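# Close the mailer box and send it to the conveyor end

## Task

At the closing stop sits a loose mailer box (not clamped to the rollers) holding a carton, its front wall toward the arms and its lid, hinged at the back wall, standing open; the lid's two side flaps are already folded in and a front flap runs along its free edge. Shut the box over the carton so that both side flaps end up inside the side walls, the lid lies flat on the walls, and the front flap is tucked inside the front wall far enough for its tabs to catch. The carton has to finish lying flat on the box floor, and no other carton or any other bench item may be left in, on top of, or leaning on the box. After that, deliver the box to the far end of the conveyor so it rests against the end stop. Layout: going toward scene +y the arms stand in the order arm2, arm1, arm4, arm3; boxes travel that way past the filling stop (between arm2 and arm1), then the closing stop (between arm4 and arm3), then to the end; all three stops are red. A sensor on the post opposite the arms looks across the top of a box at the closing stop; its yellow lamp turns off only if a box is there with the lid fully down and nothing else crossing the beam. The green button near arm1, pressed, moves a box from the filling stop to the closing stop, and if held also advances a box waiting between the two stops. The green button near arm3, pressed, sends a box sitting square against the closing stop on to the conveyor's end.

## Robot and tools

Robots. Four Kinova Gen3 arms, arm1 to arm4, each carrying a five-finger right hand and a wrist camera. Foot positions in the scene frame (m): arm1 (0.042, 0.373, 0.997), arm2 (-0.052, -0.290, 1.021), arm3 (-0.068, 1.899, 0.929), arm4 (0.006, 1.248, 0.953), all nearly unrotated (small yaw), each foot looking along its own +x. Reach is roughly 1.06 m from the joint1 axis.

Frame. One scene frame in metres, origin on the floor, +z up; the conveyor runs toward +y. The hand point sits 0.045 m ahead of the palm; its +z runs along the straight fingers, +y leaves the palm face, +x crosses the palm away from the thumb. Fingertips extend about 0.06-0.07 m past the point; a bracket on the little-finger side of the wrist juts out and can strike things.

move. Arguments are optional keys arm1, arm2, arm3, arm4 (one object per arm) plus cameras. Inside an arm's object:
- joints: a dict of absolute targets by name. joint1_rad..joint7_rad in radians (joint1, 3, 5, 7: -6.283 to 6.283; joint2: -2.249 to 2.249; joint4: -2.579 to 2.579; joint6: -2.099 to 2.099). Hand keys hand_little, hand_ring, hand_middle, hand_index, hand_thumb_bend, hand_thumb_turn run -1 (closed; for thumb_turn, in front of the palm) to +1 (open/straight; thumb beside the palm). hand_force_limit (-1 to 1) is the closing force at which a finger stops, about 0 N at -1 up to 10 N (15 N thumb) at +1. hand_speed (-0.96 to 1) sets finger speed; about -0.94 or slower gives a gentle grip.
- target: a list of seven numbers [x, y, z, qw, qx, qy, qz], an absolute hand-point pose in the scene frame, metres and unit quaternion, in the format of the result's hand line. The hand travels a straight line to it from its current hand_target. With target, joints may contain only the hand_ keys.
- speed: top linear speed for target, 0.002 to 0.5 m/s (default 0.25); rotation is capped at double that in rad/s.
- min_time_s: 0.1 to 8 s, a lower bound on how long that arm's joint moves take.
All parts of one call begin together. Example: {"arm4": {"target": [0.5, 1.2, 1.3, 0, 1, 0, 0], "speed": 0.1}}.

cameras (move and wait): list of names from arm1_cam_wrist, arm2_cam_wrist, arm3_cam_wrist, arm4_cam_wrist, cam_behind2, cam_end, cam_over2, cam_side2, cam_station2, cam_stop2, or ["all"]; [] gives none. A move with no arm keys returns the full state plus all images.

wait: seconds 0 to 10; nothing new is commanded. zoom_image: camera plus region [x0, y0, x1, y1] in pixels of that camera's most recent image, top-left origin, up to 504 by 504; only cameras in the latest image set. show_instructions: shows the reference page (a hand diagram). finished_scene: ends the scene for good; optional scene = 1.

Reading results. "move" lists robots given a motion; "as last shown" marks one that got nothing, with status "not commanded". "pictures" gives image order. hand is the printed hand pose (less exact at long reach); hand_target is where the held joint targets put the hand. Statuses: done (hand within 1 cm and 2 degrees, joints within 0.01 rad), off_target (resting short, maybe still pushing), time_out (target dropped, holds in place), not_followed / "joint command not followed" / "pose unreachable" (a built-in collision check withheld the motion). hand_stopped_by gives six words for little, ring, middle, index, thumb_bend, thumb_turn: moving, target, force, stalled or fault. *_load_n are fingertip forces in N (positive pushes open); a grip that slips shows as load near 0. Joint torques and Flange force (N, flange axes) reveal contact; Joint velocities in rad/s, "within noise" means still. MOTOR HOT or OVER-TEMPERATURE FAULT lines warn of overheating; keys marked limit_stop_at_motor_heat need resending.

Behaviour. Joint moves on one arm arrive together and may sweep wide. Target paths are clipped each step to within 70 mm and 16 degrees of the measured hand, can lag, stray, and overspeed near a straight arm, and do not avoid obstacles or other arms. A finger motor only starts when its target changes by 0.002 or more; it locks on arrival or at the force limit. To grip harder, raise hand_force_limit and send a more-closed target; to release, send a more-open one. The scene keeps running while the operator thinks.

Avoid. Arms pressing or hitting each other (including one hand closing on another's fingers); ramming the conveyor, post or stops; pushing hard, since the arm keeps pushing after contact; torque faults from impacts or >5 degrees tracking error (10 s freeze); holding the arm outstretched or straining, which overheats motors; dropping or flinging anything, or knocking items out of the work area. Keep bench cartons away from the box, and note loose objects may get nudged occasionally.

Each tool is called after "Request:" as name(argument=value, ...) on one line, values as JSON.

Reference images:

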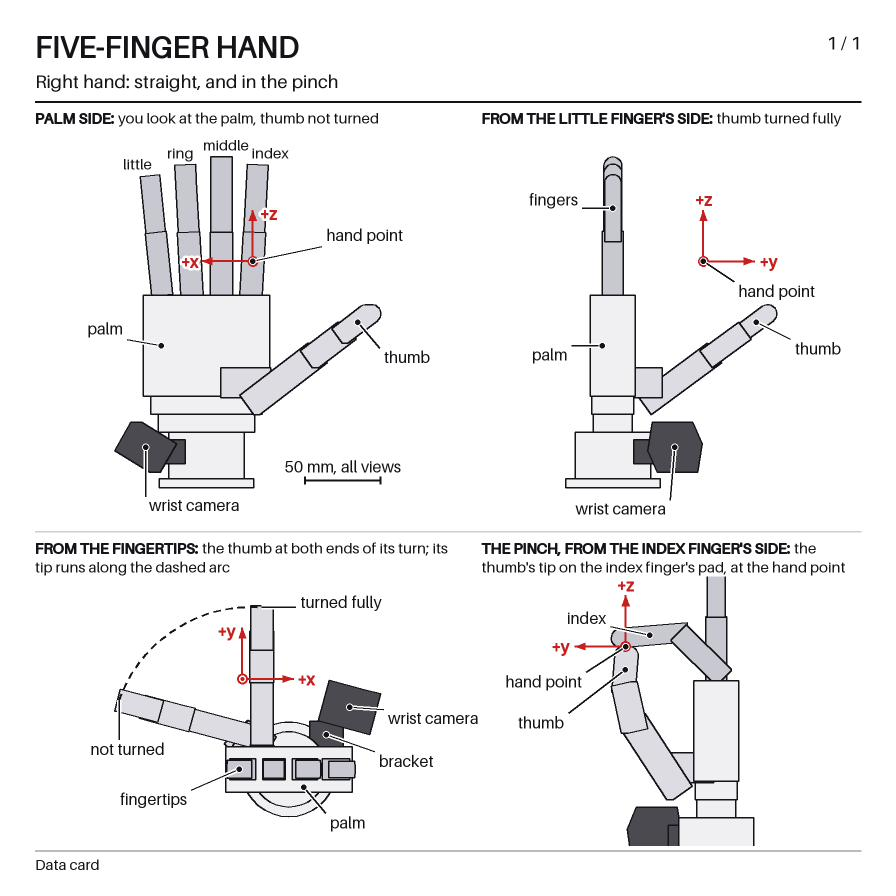

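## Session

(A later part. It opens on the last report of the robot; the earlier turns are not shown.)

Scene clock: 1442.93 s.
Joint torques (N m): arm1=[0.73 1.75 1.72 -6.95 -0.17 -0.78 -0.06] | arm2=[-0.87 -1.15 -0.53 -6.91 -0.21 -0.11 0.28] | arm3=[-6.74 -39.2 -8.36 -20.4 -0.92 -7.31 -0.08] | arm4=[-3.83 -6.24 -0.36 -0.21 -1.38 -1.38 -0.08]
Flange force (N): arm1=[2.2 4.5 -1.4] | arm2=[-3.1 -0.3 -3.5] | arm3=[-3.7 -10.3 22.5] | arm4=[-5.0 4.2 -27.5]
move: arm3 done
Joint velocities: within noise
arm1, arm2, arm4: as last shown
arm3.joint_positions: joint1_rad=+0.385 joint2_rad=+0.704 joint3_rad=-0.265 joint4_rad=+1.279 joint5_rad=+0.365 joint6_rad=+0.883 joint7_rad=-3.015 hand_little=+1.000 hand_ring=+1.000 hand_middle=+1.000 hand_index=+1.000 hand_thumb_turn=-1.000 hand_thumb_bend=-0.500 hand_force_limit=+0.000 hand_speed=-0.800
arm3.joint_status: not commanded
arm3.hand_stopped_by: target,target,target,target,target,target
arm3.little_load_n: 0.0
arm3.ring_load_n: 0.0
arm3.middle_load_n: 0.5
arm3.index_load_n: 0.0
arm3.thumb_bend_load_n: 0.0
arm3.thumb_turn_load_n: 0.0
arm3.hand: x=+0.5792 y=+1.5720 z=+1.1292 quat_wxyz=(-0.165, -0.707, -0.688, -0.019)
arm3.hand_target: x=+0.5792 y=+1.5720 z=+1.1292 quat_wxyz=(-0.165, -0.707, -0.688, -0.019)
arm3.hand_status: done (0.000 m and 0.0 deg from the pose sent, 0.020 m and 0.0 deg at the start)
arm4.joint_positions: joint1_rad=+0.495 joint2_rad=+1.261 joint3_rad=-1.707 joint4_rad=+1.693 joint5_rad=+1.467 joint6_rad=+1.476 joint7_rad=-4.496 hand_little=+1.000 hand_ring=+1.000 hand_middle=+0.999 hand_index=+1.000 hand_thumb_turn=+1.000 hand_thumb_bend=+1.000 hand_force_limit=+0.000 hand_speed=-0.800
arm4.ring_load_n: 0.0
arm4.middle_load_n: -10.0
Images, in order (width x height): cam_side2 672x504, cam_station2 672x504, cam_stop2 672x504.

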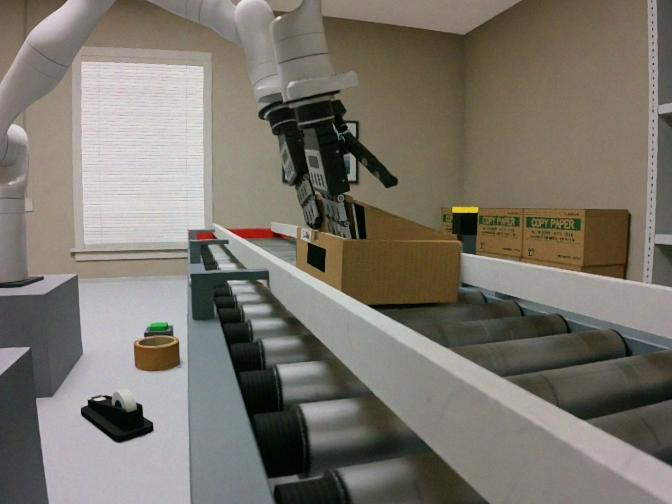

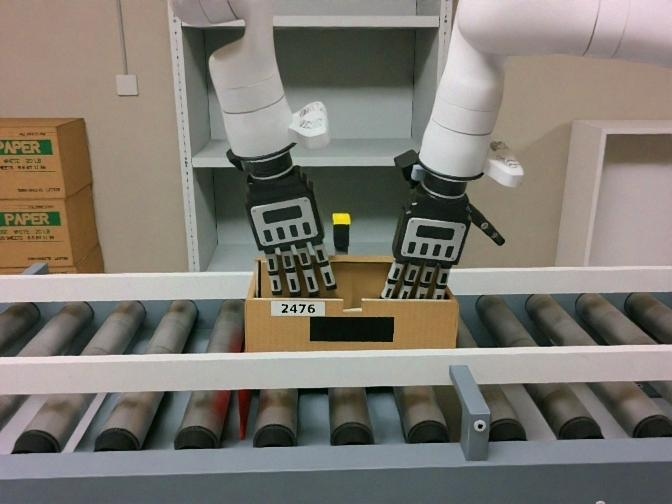

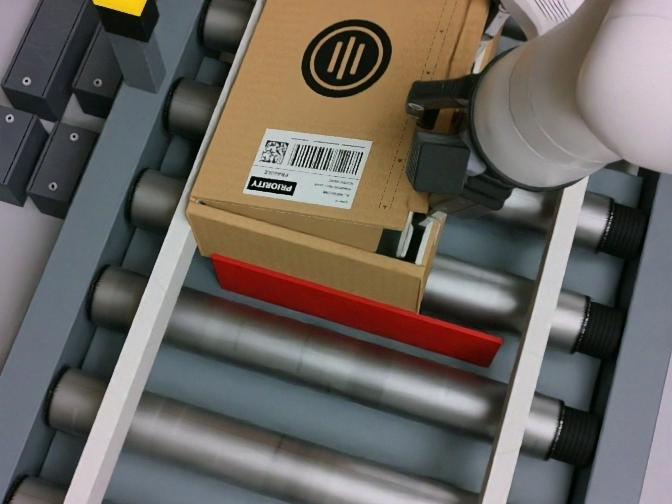

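Request:
move(arm3={"target":[0.5672,1.572,1.1332,0.1651,0.7068,0.6876,0.0185],"speed":0.05}, cameras=["cam_side2","cam_station2","cam_stop2"])

Request:
zoom_image(camera="cam_station2", region=[230, 230, 490, 370])

Request:
zoom_image(camera="cam_side2", region=[240, 110, 480, 310])

Request:
zoom_image(camera="cam_stop2", region=[360, 160, 480, 280])

Scene clock: 1458.73 s.
Joint torques (N m): arm1=[0.74 1.84 1.62 -6.96 -0.23 -0.81 -0.07] | arm2=[-0.8 -1.17 -0.54 -6.91 -0.21 -0.13 0.24] | arm3=[0.06 -21.93 -1.35 -7.4 -0.03 -0.8 -0.05] | arm4=[0.37 -17.84 -7.49 -4.18 1.81 -0.81 -0.12]
Flange force (N): arm1=[2.1 4.0 -1.4] | arm2=[-3.2 -0.5 -3.5] | arm3=[-2.3 6.3 2.8] | arm4=[-1.2 -4.4 -2.5]
move: arm3 done
Joint velocities: within noise
arm1, arm2, arm4: as last shown
arm3.joint_positions: joint1_rad=+0.399 joint2_rad=+0.676 joint3_rad=-0.269 joint4_rad=+1.320 joint5_rad=+0.362 joint6_rad=+0.870 joint7_rad=-3.010 hand_little=+1.000 hand_ring=+1.000 hand_middle=+1.000 hand_index=+1.000 hand_thumb_turn=-1.000 hand_thumb_bend=-0.500 hand_force_limit=+0.000 hand_speed=-0.800
arm3.joint_status: not commanded
arm3.hand_stopped_by: target,target,target,target,target,target
arm3.little_load_n: 0.0
arm3.ring_load_n: 0.0
arm3.middle_load_n: 0.0
arm3.index_load_n: 0.0
arm3.thumb_bend_load_n: 0.0
arm3.thumb_turn_load_n: 0.0
arm3.hand: x=+0.5672 y=+1.5720 z=+1.1332 quat_wxyz=(-0.165, -0.707, -0.688, -0.018)
arm3.hand_target: x=+0.5672 y=+1.5720 z=+1.1332 quat_wxyz=(-0.165, -0.707, -0.688, -0.018)
arm3.hand_status: done (0.000 m and 0.0 deg from the pose sent, 0.013 m and 0.0 deg at the start)
arm4.joint_positions: joint1_rad=+0.495 joint2_rad=+1.262 joint3_rad=-1.707 joint4_rad=+1.693 joint5_rad=+1.467 joint6_rad=+1.476 joint7_rad=-4.496 hand_little=+1.000 hand_ring=+1.000 hand_middle=+1.000 hand_index=+1.000 hand_thumb_turn=+1.000 hand_thumb_bend=+1.000 hand_force_limit=+0.000 hand_speed=-0.800
arm4.middle_load_n: -2.0
Images, in order (width x height): cam_side2 672x504, cam_station2 672x504, cam_stop2 672x504.

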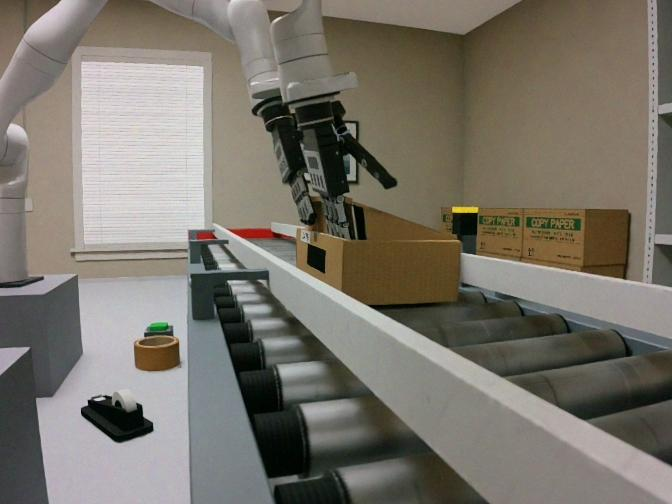

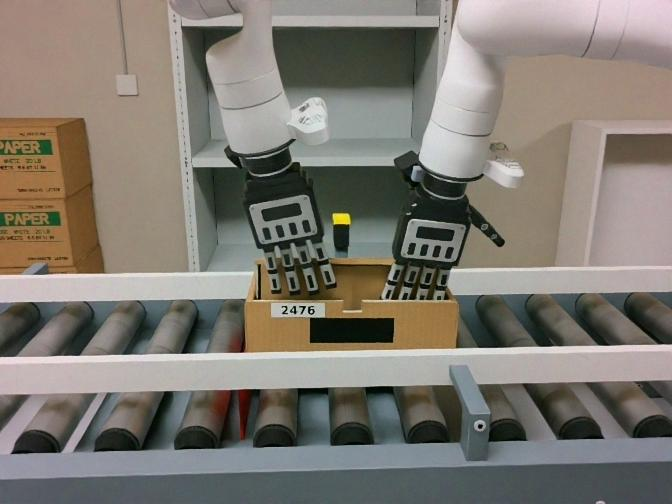

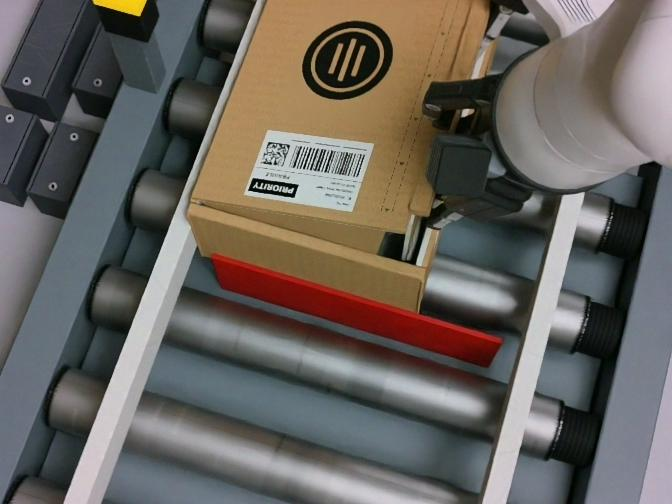

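Scaled by 1.938 from the camera's image (finer frame: 960x720).

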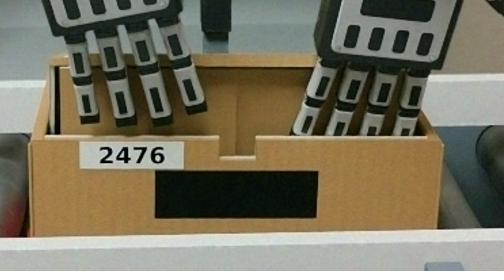

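Scaled by 2.100 from the camera's image (finer frame: 960x720).

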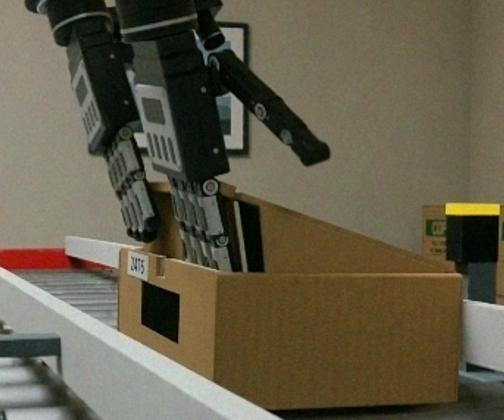

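Scaled by 4.200 from the camera's image (finer frame: 960x720).

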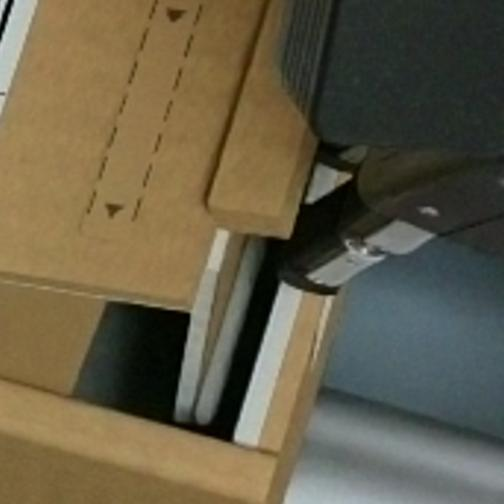

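Request:
move(arm4={"target":[0.5800,1.417,1.091,0.0432,0.6929,0.7058,0.1410],"speed":0.03}, arm3={"target":[0.5672,1.572,1.1732,0.1651,0.7068,0.6876,0.0185],"speed":0.1})

Request:
move(arm4={"target":[0.5770,1.417,1.106,0.0432,0.6929,0.7058,0.1410],"speed":0.04}, cameras=["cam_side2","cam_station2","cam_stop2"])

Request:
zoom_image(camera="cam_station2", region=[230, 230, 490, 370])

Request:
zoom_image(camera="cam_side2", region=[240, 110, 480, 310])

Scene clock: 1481.37 s.
Joint torques (N m): arm1=[0.75 1.79 1.68 -6.95 -0.23 -0.84 -0.08] | arm2=[-0.84 -1.17 -0.57 -6.92 -0.24 -0.13 0.28] | arm3=[-2.14 -26.79 -3.6 -13.05 -0.19 -4.23 -0.04] | arm4=[-2.2 -13.93 -5.75 -0.77 -1.31 -0.33 -0.18]
Flange force (N): arm1=[2.1 4.2 -1.6] | arm2=[-3.2 -0.5 -3.5] | arm3=[-2.1 -0.7 6.3] | arm4=[-2.7 5.2 -6.3]
move: arm3 done; arm4 done
Joint velocities: within noise
arm1, arm2: as last shown
arm1.little_load_n: 0.5
arm2.thumb_bend_load_n: -0.5
arm3.joint_positions: joint1_rad=+0.404 joint2_rad=+0.641 joint3_rad=-0.283 joint4_rad=+1.250 joint5_rad=+0.339 joint6_rad=+0.972 joint7_rad=-2.979 hand_little=+1.000 hand_ring=+1.000 hand_middle=+1.000 hand_index=+1.000 hand_thumb_turn=-1.000 hand_thumb_bend=-0.500 hand_force_limit=+0.000 hand_speed=-0.800
arm3.joint_status: not commanded
arm3.hand_stopped_by: target,target,target,target,target,target
arm3.little_load_n: 0.0
arm3.ring_load_n: 0.5
arm3.middle_load_n: 0.5
arm3.index_load_n: -0.5
arm3.thumb_bend_load_n: 0.0
arm3.thumb_turn_load_n: 0.0
arm3.hand: x=+0.5672 y=+1.5720 z=+1.1732 quat_wxyz=(-0.165, -0.707, -0.688, -0.018)
arm3.hand_target: x=+0.5672 y=+1.5720 z=+1.1732 quat_wxyz=(-0.165, -0.707, -0.688, -0.018)
arm3.hand_status: done (0.000 m and 0.0 deg from the pose sent, 0.040 m and 0.0 deg at the start)
arm4.joint_positions: joint1_rad=+0.497 joint2_rad=+1.257 joint3_rad=-1.711 joint4_rad=+1.701 joint5_rad=+1.463 joint6_rad=+1.478 joint7_rad=-4.503 hand_little=+1.000 hand_ring=+1.000 hand_middle=+1.000 hand_index=+1.000 hand_thumb_turn=+1.000 hand_thumb_bend=+1.000 hand_force_limit=+0.000 hand_speed=-0.800
arm4.joint_status: not commanded
arm4.hand_stopped_by: target,target,target,target,target,target
arm4.little_load_n: 0.0
arm4.ring_load_n: -0.5
arm4.middle_load_n: -3.0
arm4.index_load_n: -2.5
arm4.thumb_bend_load_n: 0.0
arm4.thumb_turn_load_n: 0.0
arm4.hand: x=+0.5800 y=+1.4170 z=+1.0910 quat_wxyz=(-0.043, -0.693, -0.706, -0.141)
arm4.hand_target: x=+0.5800 y=+1.4170 z=+1.0910 quat_wxyz=(-0.043, -0.693, -0.706, -0.141)
arm4.hand_status: done (0.000 m and 0.0 deg from the pose sent, 0.004 m and 0.0 deg at the start)
pictures: none

Scene clock: 1482.33 s.
Joint torques (N m): arm1=[0.67 1.8 1.69 -7 -0.21 -0.81 -0.08] | arm2=[-0.86 -1.18 -0.52 -6.94 -0.22 -0.09 0.25] | arm3=[0.29 -20.91 -1.09 -8.57 0.29 -1.9 -0.02] | arm4=[-1.63 -18.43 -9.26 -2.59 0.13 -0.84 -0.08]
Flange force (N): arm1=[2.2 4.3 -1.3] | arm2=[-3.2 -0.4 -3.3] | arm3=[-1.2 4.5 -0.8] | arm4=[-3.3 1.2 3.1]
move: arm4 done
Joint velocities: within noise
arm1, arm2, arm3: as last shown
arm1.little_load_n: 0.0
arm2.thumb_bend_load_n: 0.0
arm3.joint_positions: joint1_rad=+0.404 joint2_rad=+0.641 joint3_rad=-0.283 joint4_rad=+1.250 joint5_rad=+0.339 joint6_rad=+0.973 joint7_rad=-2.979 hand_little=+1.000 hand_ring=+1.000 hand_middle=+1.000 hand_index=+1.000 hand_thumb_turn=-1.000 hand_thumb_bend=-0.500 hand_force_limit=+0.000 hand_speed=-0.800
arm3.ring_load_n: 0.0
arm3.index_load_n: 0.0
arm3.hand: x=+0.5672 y=+1.5720 z=+1.1732 quat_wxyz=(-0.165, -0.707, -0.688, -0.019)
arm4.joint_positions: joint1_rad=+0.499 joint2_rad=+1.233 joint3_rad=-1.731 joint4_rad=+1.693 joint5_rad=+1.436 joint6_rad=+1.495 joint7_rad=-4.499 hand_little=+1.000 hand_ring=+1.000 hand_middle=+1.000 hand_index=+1.000 hand_thumb_turn=+1.000 hand_thumb_bend=+1.000 hand_force_limit=+0.000 hand_speed=-0.800
arm4.joint_status: not commanded
arm4.hand_stopped_by: target,target,target,target,target,target
arm4.little_load_n: 0.0
arm4.ring_load_n: 0.0
arm4.middle_load_n: 0.0
arm4.index_load_n: 0.0
arm4.thumb_bend_load_n: -0.5
arm4.thumb_turn_load_n: 0.0
arm4.hand: x=+0.5770 y=+1.4170 z=+1.1060 quat_wxyz=(-0.043, -0.693, -0.706, -0.141)
arm4.hand_target: x=+0.5770 y=+1.4170 z=+1.1060 quat_wxyz=(-0.043, -0.693, -0.706, -0.141)
arm4.hand_status: done (0.000 m and 0.0 deg from the pose sent, 0.015 m and 0.0 deg at the start)
Images, in order (width x height): cam_side2 672x504, cam_station2 672x504, cam_stop2 672x504.

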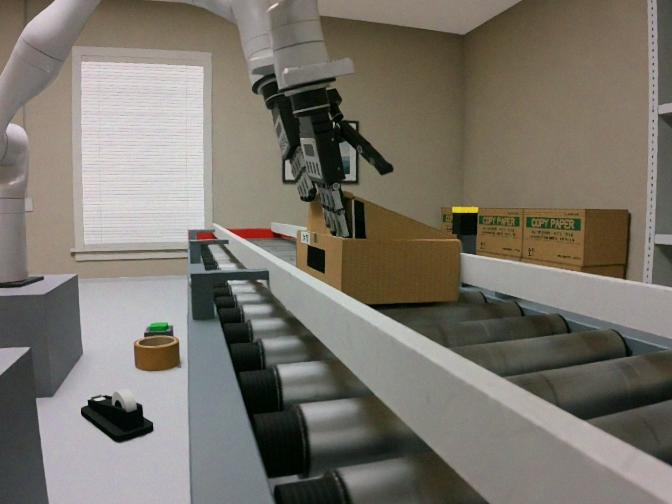

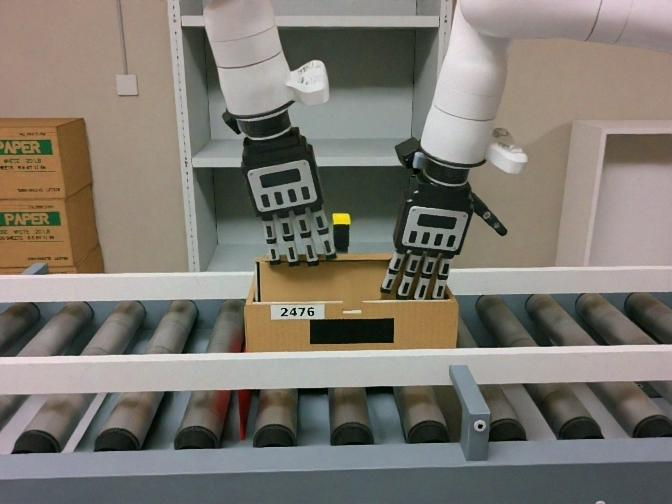

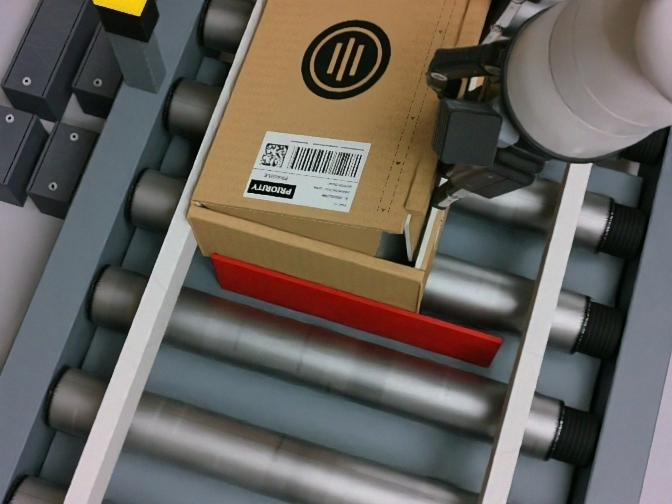

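Scaled by 1.938 from the camera's image (finer frame: 960x720).

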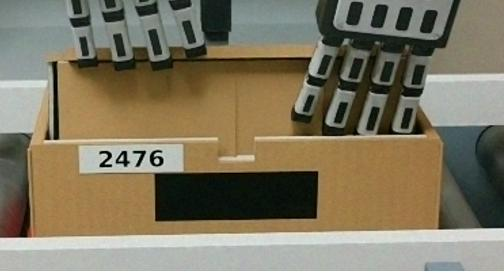

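Scaled by 2.100 from the camera's image (finer frame: 960x720).

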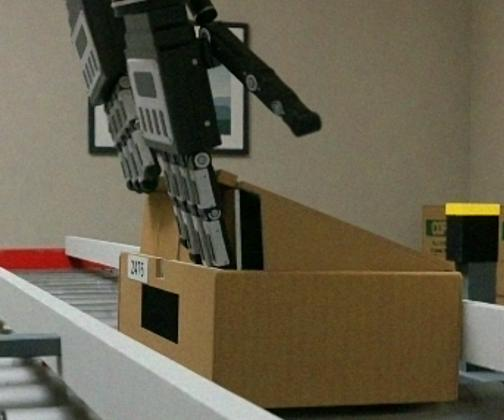

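Request:
move(arm4={"target":[0.5720,1.417,1.112,0.0432,0.6929,0.7058,0.1410],"speed":0.04})

Request:
move(arm4={"target":[0.5600,1.417,1.122,0.0432,0.6929,0.7058,0.1410],"speed":0.05}, cameras=["cam_side2","cam_station2","cam_stop2"])

Request:
zoom_image(camera="cam_station2", region=[230, 230, 490, 370])

Request:
zoom_image(camera="cam_side2", region=[240, 110, 480, 310])

Scene clock: 1493.10 s.
Joint torques (N m): arm1=[0.76 1.78 1.73 -6.96 -0.2 -0.8 -0.1] | arm2=[-0.86 -1.13 -0.57 -6.92 -0.22 -0.13 0.26] | arm3=[-0.29 -21.85 -1.63 -9.74 0.22 -2.67 -0.05] | arm4=[-1.26 -17.3 -8.1 -2.05 -0.59 -0.13 -0.13]
Flange force (N): arm1=[2.2 4.3 -1.4] | arm2=[-3.1 -0.5 -3.5] | arm3=[-1.2 2.5 -0.2] | arm4=[-1.9 3.2 2.1]
move: arm4 done
Joint velocities: within noise
arm1, arm2, arm3: as last shown
arm3.hand: x=+0.5672 y=+1.5720 z=+1.1732 quat_wxyz=(-0.165, -0.707, -0.688, -0.018)
arm3.hand_target: x=+0.5672 y=+1.5720 z=+1.1732 quat_wxyz=(-0.165, -0.707, -0.688, -0.019)
arm4.joint_positions: joint1_rad=+0.502 joint2_rad=+1.222 joint3_rad=-1.741 joint4_rad=+1.702 joint5_rad=+1.424 joint6_rad=+1.502 joint7_rad=-4.507 hand_little=+1.000 hand_ring=+1.000 hand_middle=+1.000 hand_index=+1.000 hand_thumb_turn=+1.000 hand_thumb_bend=+1.000 hand_force_limit=+0.000 hand_speed=-0.800
arm4.joint_status: not commanded
arm4.hand_stopped_by: target,target,target,target,target,target
arm4.little_load_n: 0.0
arm4.ring_load_n: 0.0
arm4.middle_load_n: -4.0
arm4.index_load_n: 0.0
arm4.thumb_bend_load_n: 0.0
arm4.thumb_turn_load_n: 0.0
arm4.hand: x=+0.5720 y=+1.4170 z=+1.1120 quat_wxyz=(-0.043, -0.693, -0.706, -0.141)
arm4.hand_target: x=+0.5720 y=+1.4170 z=+1.1120 quat_wxyz=(-0.043, -0.693, -0.706, -0.141)
arm4.hand_status: done (0.000 m and 0.0 deg from the pose sent, 0.008 m and 0.0 deg at the start)
pictures: none

Scene clock: 1494.07 s.
Joint torques (N m): arm1=[0.7 1.73 1.62 -6.99 -0.2 -0.8 -0.07] | arm2=[-0.8 -1.25 -0.57 -6.89 -0.22 -0.15 0.24] | arm3=[-0.54 -21.81 -1.89 -8.83 -0.03 -1.97 -0.01] | arm4=[-0.74 -17.2 -7.78 -2.91 0.38 -0.21 -0.08]
Flange force (N): arm1=[2.0 4.2 -1.4] | arm2=[-3.3 -0.5 -3.7] | arm3=[-2.4 4.4 0.9] | arm4=[-1.7 1.1 0.9]
move: arm4 done
Joint velocities: within noise
arm1, arm2, arm3: as last shown
arm4.joint_positions: joint1_rad=+0.508 joint2_rad=+1.200 joint3_rad=-1.761 joint4_rad=+1.727 joint5_rad=+1.401 joint6_rad=+1.512 joint7_rad=-4.532 hand_little=+1.000 hand_ring=+1.000 hand_middle=+1.000 hand_index=+1.000 hand_thumb_turn=+1.000 hand_thumb_bend=+1.000 hand_force_limit=+0.000 hand_speed=-0.800
arm4.joint_status: not commanded
arm4.hand_stopped_by: target,target,target,target,target,target
arm4.little_load_n: 0.0
arm4.ring_load_n: 0.0
arm4.middle_load_n: 0.0
arm4.index_load_n: 0.0
arm4.thumb_bend_load_n: 0.0
arm4.thumb_turn_load_n: 0.0
arm4.hand: x=+0.5600 y=+1.4170 z=+1.1220 quat_wxyz=(-0.043, -0.693, -0.706, -0.141)
arm4.hand_target: x=+0.5600 y=+1.4170 z=+1.1220 quat_wxyz=(-0.043, -0.693, -0.706, -0.141)
arm4.hand_status: done (0.000 m and 0.0 deg from the pose sent, 0.016 m and 0.0 deg at the start)
Images, in order (width x height): cam_side2 672x504, cam_station2 672x504, cam_stop2 672x504.

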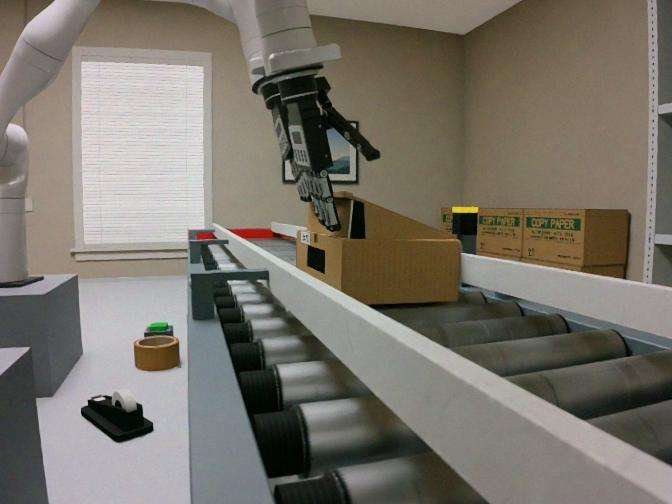

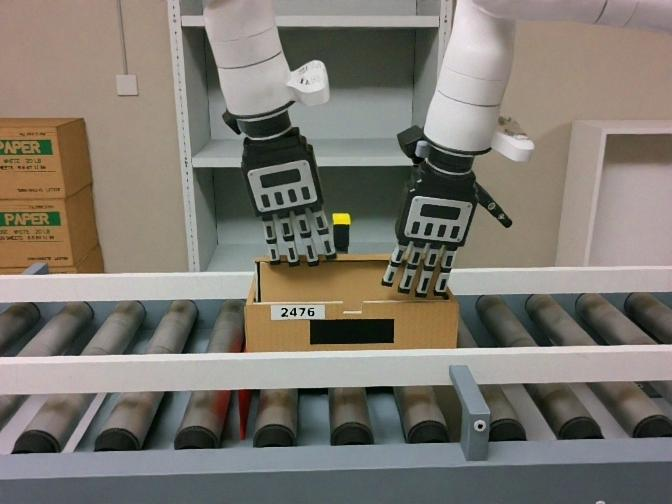

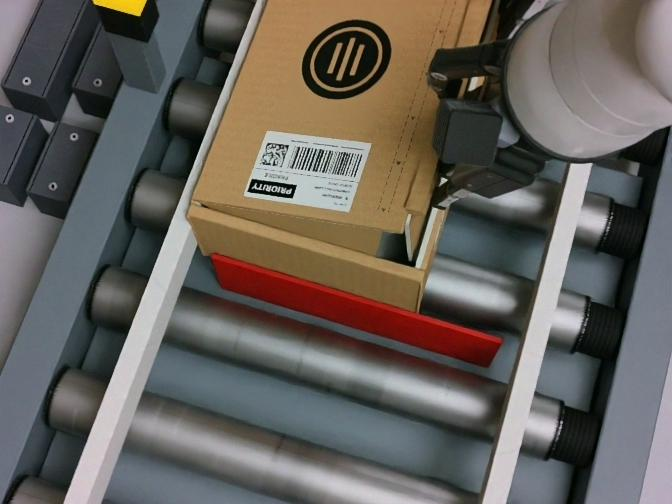

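Scaled by 1.938 from the camera's image (finer frame: 960x720).

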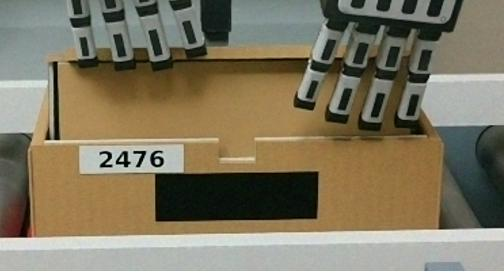

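Scaled by 2.100 from the camera's image (finer frame: 960x720).

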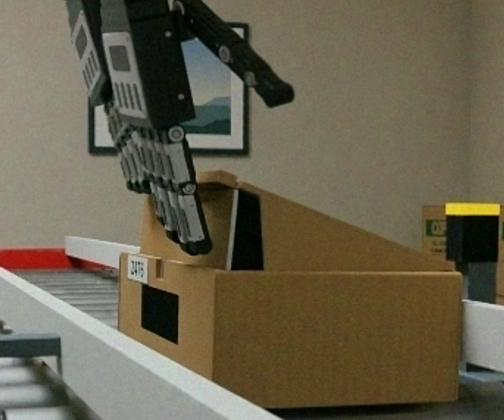

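Request:
move(arm4={"target":[0.5600,1.412,1.20,0.0432,0.6929,0.7058,0.1410],"speed":0.15}, arm3={"target":[0.5672,1.576,1.22,0.1651,0.7068,0.6876,0.0185],"speed":0.15})

Request:
move(arm4={"target":[0.610,1.412,1.192,0.0432,0.6929,0.7058,0.1410],"speed":0.15}, arm3={"target":[0.619,1.576,1.205,0.1651,0.7068,0.6876,0.0185],"speed":0.15}, cameras=["cam_side2","cam_station2","cam_stop2","cam_over2"])

Request:
zoom_image(camera="cam_station2", region=[230, 230, 490, 370])

Request:
zoom_image(camera="cam_side2", region=[240, 110, 480, 310])

Scene clock: 1509.33 s.
Joint torques (N m): arm1=[0.78 1.83 1.64 -6.95 -0.23 -0.81 -0.07] | arm2=[-0.82 -1.17 -0.48 -6.97 -0.21 -0.12 0.26] | arm3=[0.06 -21.44 -1.29 -7.91 0.01 -0.87 0] | arm4=[-0.74 -16.86 -7.36 -3.62 0.34 -0.28 -0.09]
Flange force (N): arm1=[2.1 4.0 -1.5] | arm2=[-3.1 -0.3 -3.2] | arm3=[-2.9 7.8 1.4] | arm4=[-1.8 1.0 0.7]
move: arm3 done; arm4 done
Joint velocities: within noise
arm1, arm2: as last shown
arm2.thumb_bend_load_n: -0.5
arm3.joint_positions: joint1_rad=+0.397 joint2_rad=+0.607 joint3_rad=-0.293 joint4_rad=+1.156 joint5_rad=+0.319 joint6_rad=+1.096 joint7_rad=-2.953 hand_little=+1.000 hand_ring=+1.000 hand_middle=+1.000 hand_index=+1.000 hand_thumb_turn=-1.000 hand_thumb_bend=-0.500 hand_force_limit=+0.000 hand_speed=-0.800
arm3.joint_status: not commanded
arm3.hand_stopped_by: target,target,target,target,target,target
arm3.little_load_n: 0.0
arm3.ring_load_n: 0.0
arm3.middle_load_n: 0.0
arm3.index_load_n: 0.0
arm3.thumb_bend_load_n: 0.0
arm3.thumb_turn_load_n: 0.0
arm3.hand: x=+0.5672 y=+1.5760 z=+1.2200 quat_wxyz=(-0.165, -0.707, -0.688, -0.018)
arm3.hand_target: x=+0.5672 y=+1.5760 z=+1.2200 quat_wxyz=(-0.165, -0.707, -0.688, -0.018)
arm3.hand_status: done (0.000 m and 0.0 deg from the pose sent, 0.047 m and 0.0 deg at the start)
arm4.joint_positions: joint1_rad=+0.516 joint2_rad=+1.091 joint3_rad=-1.851 joint4_rad=+1.602 joint5_rad=+1.284 joint6_rad=+1.610 joint7_rad=-4.447 hand_little=+1.000 hand_ring=+1.000 hand_middle=+1.000 hand_index=+1.000 hand_thumb_turn=+1.000 hand_thumb_bend=+1.000 hand_force_limit=+0.000 hand_speed=-0.800
arm4.joint_status: not commanded
arm4.hand_stopped_by: target,target,target,target,target,target
arm4.little_load_n: 0.0
arm4.ring_load_n: 0.0
arm4.middle_load_n: 0.0
arm4.index_load_n: 0.0
arm4.thumb_bend_load_n: 0.0
arm4.thumb_turn_load_n: 0.0
arm4.hand: x=+0.5600 y=+1.4120 z=+1.2000 quat_wxyz=(-0.043, -0.693, -0.706, -0.141)
arm4.hand_target: x=+0.5600 y=+1.4120 z=+1.2000 quat_wxyz=(-0.043, -0.693, -0.706, -0.141)
arm4.hand_status: done (0.000 m and 0.0 deg from the pose sent, 0.078 m and 0.0 deg at the start)
pictures: none

Scene clock: 1510.43 s.
Joint torques (N m): arm1=[0.82 1.76 1.61 -6.97 -0.18 -0.84 -0.09] | arm2=[-0.83 -1.13 -0.52 -6.9 -0.25 -0.13 0.24] | arm3=[0.11 -23.6 -1.16 -7.97 0.02 -0.82 -0.02] | arm4=[-0.75 -18.56 -7.52 -3.1 0.25 -0.33 -0.11]
Flange force (N): arm1=[2.0 4.0 -1.5] | arm2=[-3.1 -0.5 -3.5] | arm3=[-3.1 9.0 1.6] | arm4=[-1.8 0.6 0.9]
move: arm3 done; arm4 done
Joint velocities: within noise
arm1.joint_positions: joint1_rad=+0.188 joint2_rad=-0.497 joint3_rad=-0.064 joint4_rad=+1.452 joint5_rad=-0.081 joint6_rad=+1.952 joint7_rad=-2.148 hand_little=+1.000 hand_ring=+1.000 hand_middle=+1.000 hand_index=+1.000 hand_thumb_turn=+1.000 hand_thumb_bend=+1.000 hand_force_limit=+0.000 hand_speed=-0.800
arm1.joint_status: not commanded
arm1.hand_stopped_by: target,target,target,target,target,target
arm1.little_load_n: 0.0
arm1.ring_load_n: 0.0
arm1.middle_load_n: 0.0
arm1.index_load_n: 0.0
arm1.thumb_bend_load_n: 0.0
arm1.thumb_turn_load_n: 0.0
arm1.hand: x=+0.2339 y=+0.3901 z=+1.5338 quat_wxyz=(-0.103, -0.305, -0.945, -0.055)
arm1.hand_target: x=+0.2339 y=+0.3901 z=+1.5338 quat_wxyz=(-0.103, -0.305, -0.945, -0.055)
arm1.hand_status: not commanded
arm2.joint_positions: joint1_rad=+0.239 joint2_rad=-0.396 joint3_rad=-0.058 joint4_rad=+1.564 joint5_rad=-0.065 joint6_rad=+1.956 joint7_rad=-1.827 hand_little=+1.000 hand_ring=+1.000 hand_middle=+1.000 hand_index=+1.000 hand_thumb_turn=+1.000 hand_thumb_bend=+1.000 hand_force_limit=+0.000 hand_speed=-0.800
arm2.joint_status: not commanded
arm2.hand_stopped_by: target,target,target,target,target,target
arm2.little_load_n: 0.0
arm2.ring_load_n: 0.0
arm2.middle_load_n: 0.0
arm2.index_load_n: 0.0
arm2.thumb_bend_load_n: 0.0
arm2.thumb_turn_load_n: 0.0
arm2.hand: x=+0.1278 y=-0.2881 z=+1.4988 quat_wxyz=(-0.012, -0.254, -0.967, -0.017)
arm2.hand_target: x=+0.1278 y=-0.2881 z=+1.4988 quat_wxyz=(-0.012, -0.254, -0.967, -0.017)
arm2.hand_status: not commanded
arm3.joint_positions: joint1_rad=+0.332 joint2_rad=+0.739 joint3_rad=-0.279 joint4_rad=+0.959 joint5_rad=+0.342 joint6_rad=+1.163 joint7_rad=-2.967 hand_little=+1.000 hand_ring=+1.000 hand_middle=+1.000 hand_index=+1.000 hand_thumb_turn=-1.000 hand_thumb_bend=-0.500 hand_force_limit=+0.000 hand_speed=-0.800
arm3.joint_status: not commanded
arm3.hand_stopped_by: target,target,target,target,target,target
arm3.little_load_n: 0.0
arm3.ring_load_n: 0.0
arm3.middle_load_n: 0.0
arm3.index_load_n: 0.0
arm3.thumb_bend_load_n: 0.0
arm3.thumb_turn_load_n: 0.0
arm3.hand: x=+0.6190 y=+1.5760 z=+1.2050 quat_wxyz=(-0.165, -0.707, -0.688, -0.019)
arm3.hand_target: x=+0.6190 y=+1.5760 z=+1.2050 quat_wxyz=(-0.165, -0.707, -0.688, -0.019)
arm3.hand_status: done (0.000 m and 0.0 deg from the pose sent, 0.054 m and 0.0 deg at the start)
arm4.joint_positions: joint1_rad=+0.471 joint2_rad=+1.132 joint3_rad=-1.799 joint4_rad=+1.451 joint5_rad=+1.338 joint6_rad=+1.609 joint7_rad=-4.320 hand_little=+1.000 hand_ring=+1.000 hand_middle=+1.000 hand_index=+1.000 hand_thumb_turn=+1.000 hand_thumb_bend=+1.000 hand_force_limit=+0.000 hand_speed=-0.800
arm4.joint_status: not commanded
arm4.hand_stopped_by: target,target,target,target,target,target
arm4.little_load_n: 0.0
arm4.ring_load_n: 0.0
arm4.middle_load_n: 0.0
arm4.index_load_n: 0.0
arm4.thumb_bend_load_n: 0.0
arm4.thumb_turn_load_n: 0.0
arm4.hand: x=+0.6100 y=+1.4120 z=+1.1920 quat_wxyz=(-0.043, -0.693, -0.706, -0.141)
arm4.hand_target: x=+0.6100 y=+1.4120 z=+1.1920 quat_wxyz=(-0.043, -0.693, -0.706, -0.141)
arm4.hand_status: done (0.000 m and 0.0 deg from the pose sent, 0.051 m and 0.0 deg at the start)
pictures: cam_over2, cam_side2, cam_station2, cam_stop2
Images, in order (width x height): cam_over2 672x504, cam_side2 672x504, cam_station2 672x504, cam_stop2 672x504.

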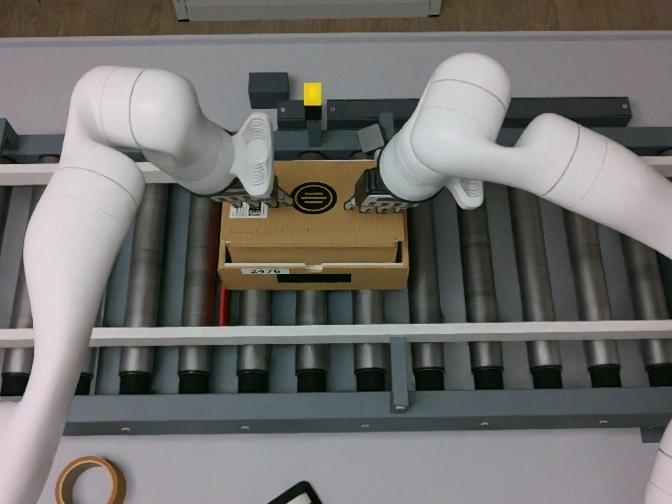

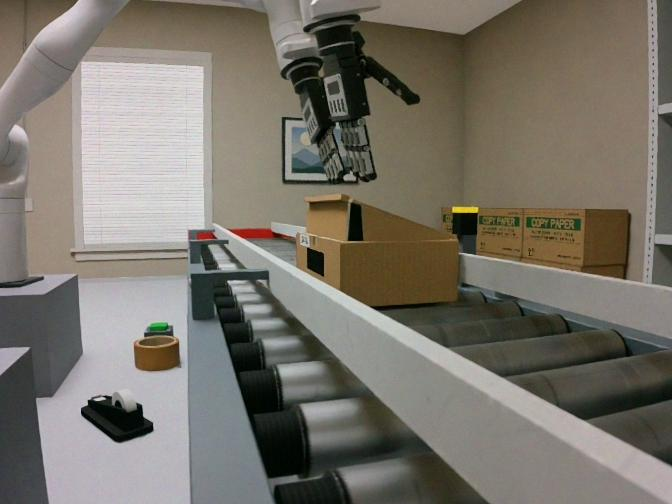

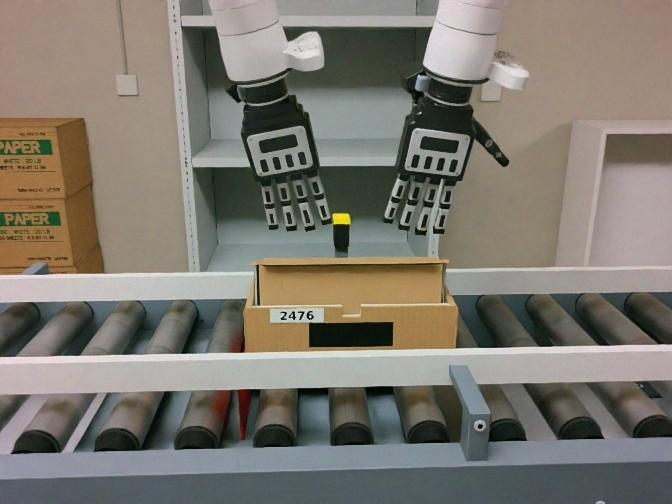

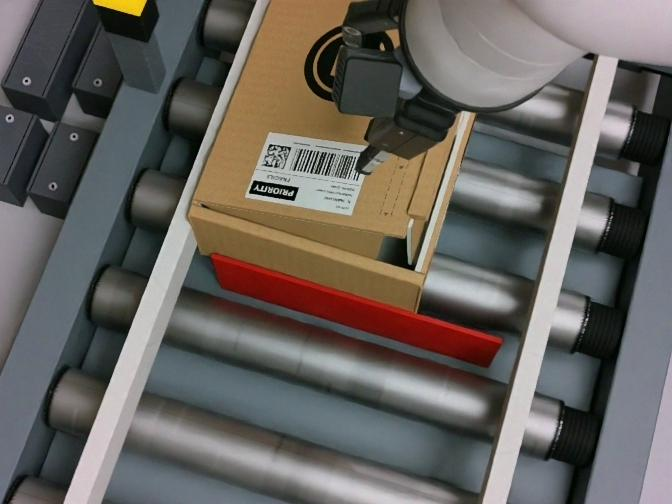

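Scaled by 1.938 from the camera's image (finer frame: 960x720).

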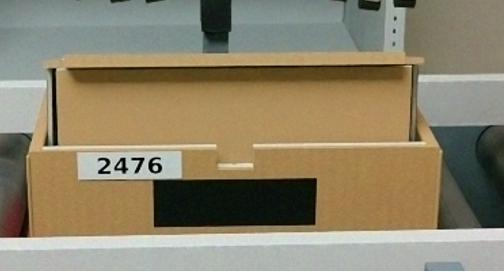

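Scaled by 2.100 from the camera's image (finer frame: 960x720).

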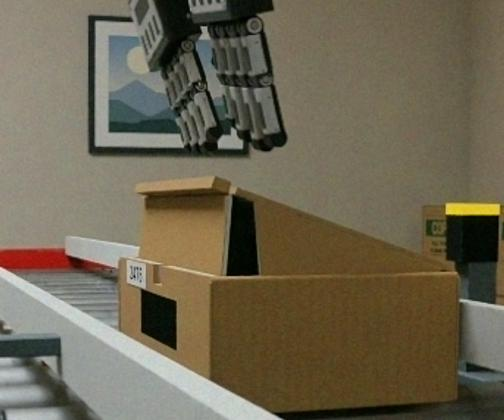

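Request:
move(arm4={"target":[0.603,1.412,1.150,0.0432,0.6929,0.7058,0.1410],"speed":0.06}, arm3={"target":[0.610,1.576,1.162,0.1651,0.7068,0.6876,0.0185],"speed":0.06}, cameras=["cam_side2","cam_station2"])

Request:
zoom_image(camera="cam_side2", region=[240, 110, 480, 310])

Scene clock: 1520.57 s.
Joint torques (N m): arm1=[0.76 1.81 1.63 -6.99 -0.21 -0.79 -0.11] | arm2=[-0.91 -1.15 -0.53 -6.91 -0.27 -0.09 0.22] | arm3=[0.09 -23.31 -1.31 -7.78 0.03 -0.76 -0.01] | arm4=[-0.65 -16.92 -6.54 -2.93 0.79 -0.48 -0.05]
Flange force (N): arm1=[2.1 4.0 -1.3] | arm2=[-3.2 -0.6 -3.4] | arm3=[-2.5 7.5 2.3] | arm4=[-1.6 -0.4 -3.7]
move: arm3 done; arm4 done
Joint velocities: within noise
arm1, arm2: as last shown
arm2.thumb_turn_load_n: 0.5
arm3.joint_positions: joint1_rad=+0.347 joint2_rad=+0.740 joint3_rad=-0.273 joint4_rad=+1.098 joint5_rad=+0.356 joint6_rad=+1.028 joint7_rad=-2.999 hand_little=+1.000 hand_ring=+1.000 hand_middle=+1.000 hand_index=+1.000 hand_thumb_turn=-1.000 hand_thumb_bend=-0.500 hand_force_limit=+0.000 hand_speed=-0.800
arm3.joint_status: not commanded
arm3.hand_stopped_by: target,target,target,target,target,target
arm3.little_load_n: 0.0
arm3.ring_load_n: 0.0
arm3.middle_load_n: 0.0
arm3.index_load_n: -0.5
arm3.thumb_bend_load_n: 0.0
arm3.thumb_turn_load_n: 0.0
arm3.hand: x=+0.6100 y=+1.5760 z=+1.1620 quat_wxyz=(-0.165, -0.707, -0.688, -0.018)
arm3.hand_target: x=+0.6100 y=+1.5760 z=+1.1620 quat_wxyz=(-0.165, -0.707, -0.688, -0.018)
arm3.hand_status: done (0.000 m and 0.0 deg from the pose sent, 0.044 m and 0.0 deg at the start)
arm4.joint_positions: joint1_rad=+0.488 joint2_rad=+1.186 joint3_rad=-1.767 joint4_rad=+1.549 joint5_rad=+1.384 joint6_rad=+1.552 joint7_rad=-4.380 hand_little=+1.000 hand_ring=+1.000 hand_middle=+1.000 hand_index=+1.000 hand_thumb_turn=+1.000 hand_thumb_bend=+1.000 hand_force_limit=+0.000 hand_speed=-0.800
arm4.joint_status: not commanded
arm4.hand_stopped_by: target,target,target,target,target,target
arm4.little_load_n: 0.0
arm4.ring_load_n: 0.0
arm4.middle_load_n: 0.0
arm4.index_load_n: 0.0
arm4.thumb_bend_load_n: 0.0
arm4.thumb_turn_load_n: 0.0
arm4.hand: x=+0.6030 y=+1.4120 z=+1.1500 quat_wxyz=(-0.043, -0.693, -0.706, -0.141)
arm4.hand_target: x=+0.6030 y=+1.4120 z=+1.1500 quat_wxyz=(-0.043, -0.693, -0.706, -0.141)
arm4.hand_status: done (0.000 m and 0.0 deg from the pose sent, 0.043 m and 0.0 deg at the start)
Images, in order (width x height): cam_side2 672x504, cam_station2 672x504.

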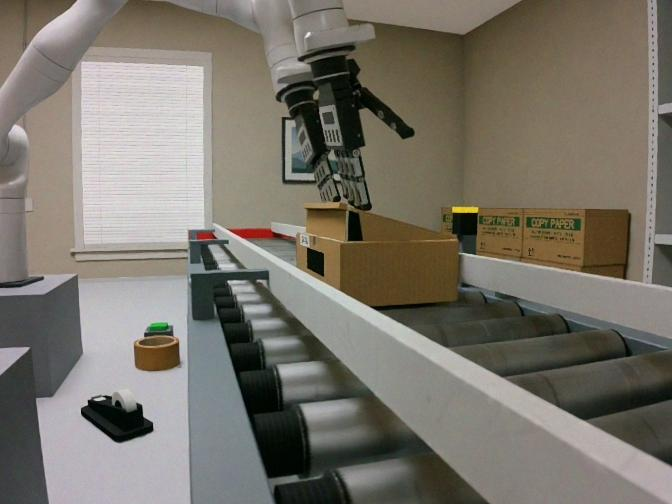

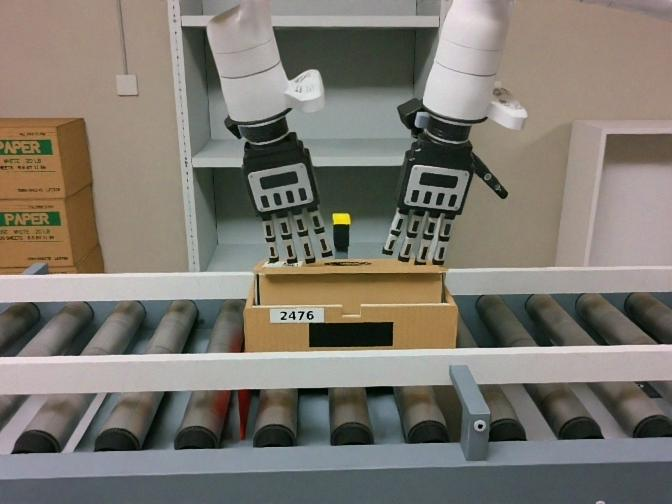

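Scaled by 2.100 from the camera's image (finer frame: 960x720).

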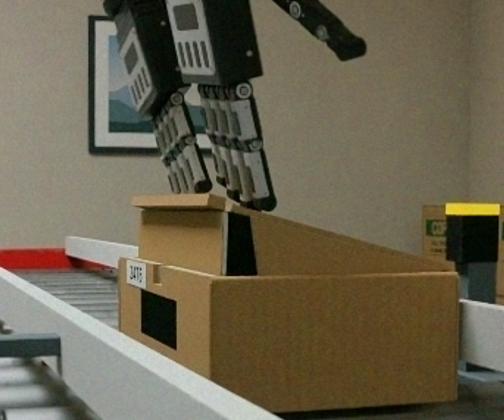

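Request:
move(arm4={"target":[0.603,1.412,1.135,0.0432,0.6929,0.7058,0.1410],"speed":0.05}, arm3={"target":[0.610,1.576,1.145,0.1651,0.7068,0.6876,0.0185],"speed":0.05}, cameras=["cam_side2","cam_station2"])

Request:
zoom_image(camera="cam_side2", region=[240, 110, 480, 310])

Request:
zoom_image(camera="cam_station2", region=[230, 230, 490, 370])

Scene clock: 1527.80 s.
Joint torques (N m): arm1=[0.73 1.76 1.67 -6.91 -0.18 -0.84 -0.11] | arm2=[-0.86 -1.14 -0.54 -6.89 -0.22 -0.11 0.24] | arm3=[0.09 -23.36 -1.31 -7.69 0.01 -0.77 -0.04] | arm4=[-0.32 -17.28 -6.56 -3.02 1.01 -0.38 -0.09]
Flange force (N): arm1=[2.0 4.2 -1.8] | arm2=[-3.1 -0.5 -3.5] | arm3=[-2.4 7.2 2.5] | arm4=[-1.3 -0.7 -3.4]
move: arm3 done; arm4 done
Joint velocities: within noise
arm1, arm2: as last shown
arm2.thumb_turn_load_n: -0.5
arm3.joint_positions: joint1_rad=+0.346 joint2_rad=+0.753 joint3_rad=-0.268 joint4_rad=+1.129 joint5_rad=+0.364 joint6_rad=+0.985 joint7_rad=-3.012 hand_little=+1.000 hand_ring=+1.000 hand_middle=+1.000 hand_index=+1.000 hand_thumb_turn=-1.000 hand_thumb_bend=-0.500 hand_force_limit=+0.000 hand_speed=-0.800
arm3.joint_status: not commanded
arm3.hand_stopped_by: target,target,target,target,target,target
arm3.little_load_n: 0.0
arm3.ring_load_n: 0.0
arm3.middle_load_n: 0.0
arm3.index_load_n: 0.0
arm3.thumb_bend_load_n: 0.0
arm3.thumb_turn_load_n: 0.0
arm3.hand: x=+0.6100 y=+1.5760 z=+1.1450 quat_wxyz=(-0.165, -0.707, -0.688, -0.018)
arm3.hand_target: x=+0.6100 y=+1.5760 z=+1.1450 quat_wxyz=(-0.165, -0.707, -0.688, -0.018)
arm3.hand_status: done (0.000 m and 0.0 deg from the pose sent, 0.017 m and 0.0 deg at the start)
arm4.joint_positions: joint1_rad=+0.490 joint2_rad=+1.208 joint3_rad=-1.752 joint4_rad=+1.572 joint5_rad=+1.405 joint6_rad=+1.534 joint7_rad=-4.394 hand_little=+1.000 hand_ring=+1.000 hand_middle=+1.000 hand_index=+1.000 hand_thumb_turn=+1.000 hand_thumb_bend=+1.000 hand_force_limit=+0.000 hand_speed=-0.800
arm4.joint_status: not commanded
arm4.hand_stopped_by: target,target,target,target,target,target
arm4.little_load_n: 0.0
arm4.ring_load_n: 0.0
arm4.middle_load_n: 0.5
arm4.index_load_n: 0.0
arm4.thumb_bend_load_n: 0.0
arm4.thumb_turn_load_n: 0.0
arm4.hand: x=+0.6030 y=+1.4120 z=+1.1350 quat_wxyz=(-0.043, -0.693, -0.706, -0.141)
arm4.hand_target: x=+0.6030 y=+1.4120 z=+1.1350 quat_wxyz=(-0.043, -0.693, -0.706, -0.141)
arm4.hand_status: done (0.000 m and 0.0 deg from the pose sent, 0.015 m and 0.0 deg at the start)
Images, in order (width x height): cam_side2 672x504, cam_station2 672x504.

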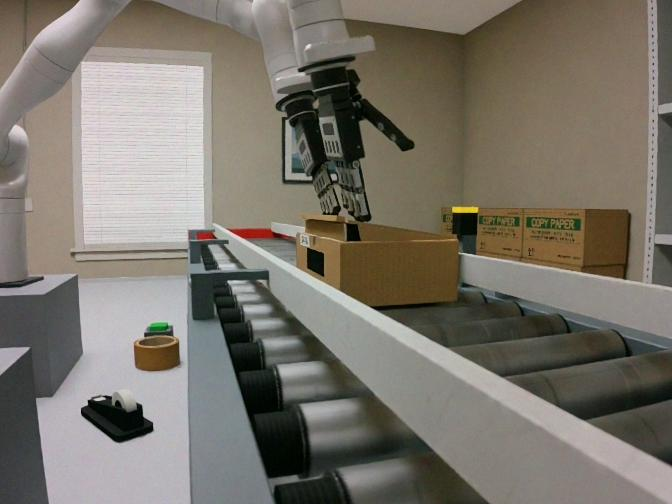

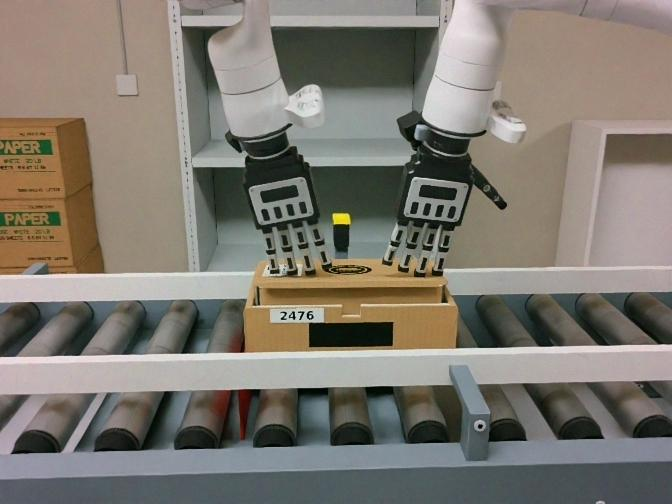

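Scaled by 2.100 from the camera's image (finer frame: 960x720).

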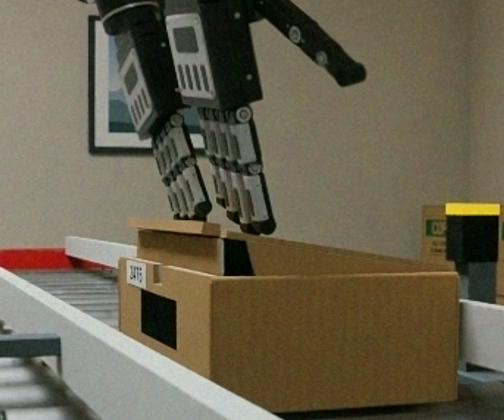

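Scaled by 1.938 from the camera's image (finer frame: 960x720).

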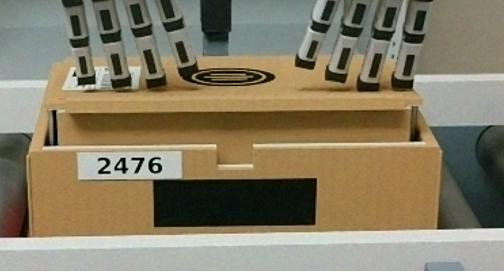

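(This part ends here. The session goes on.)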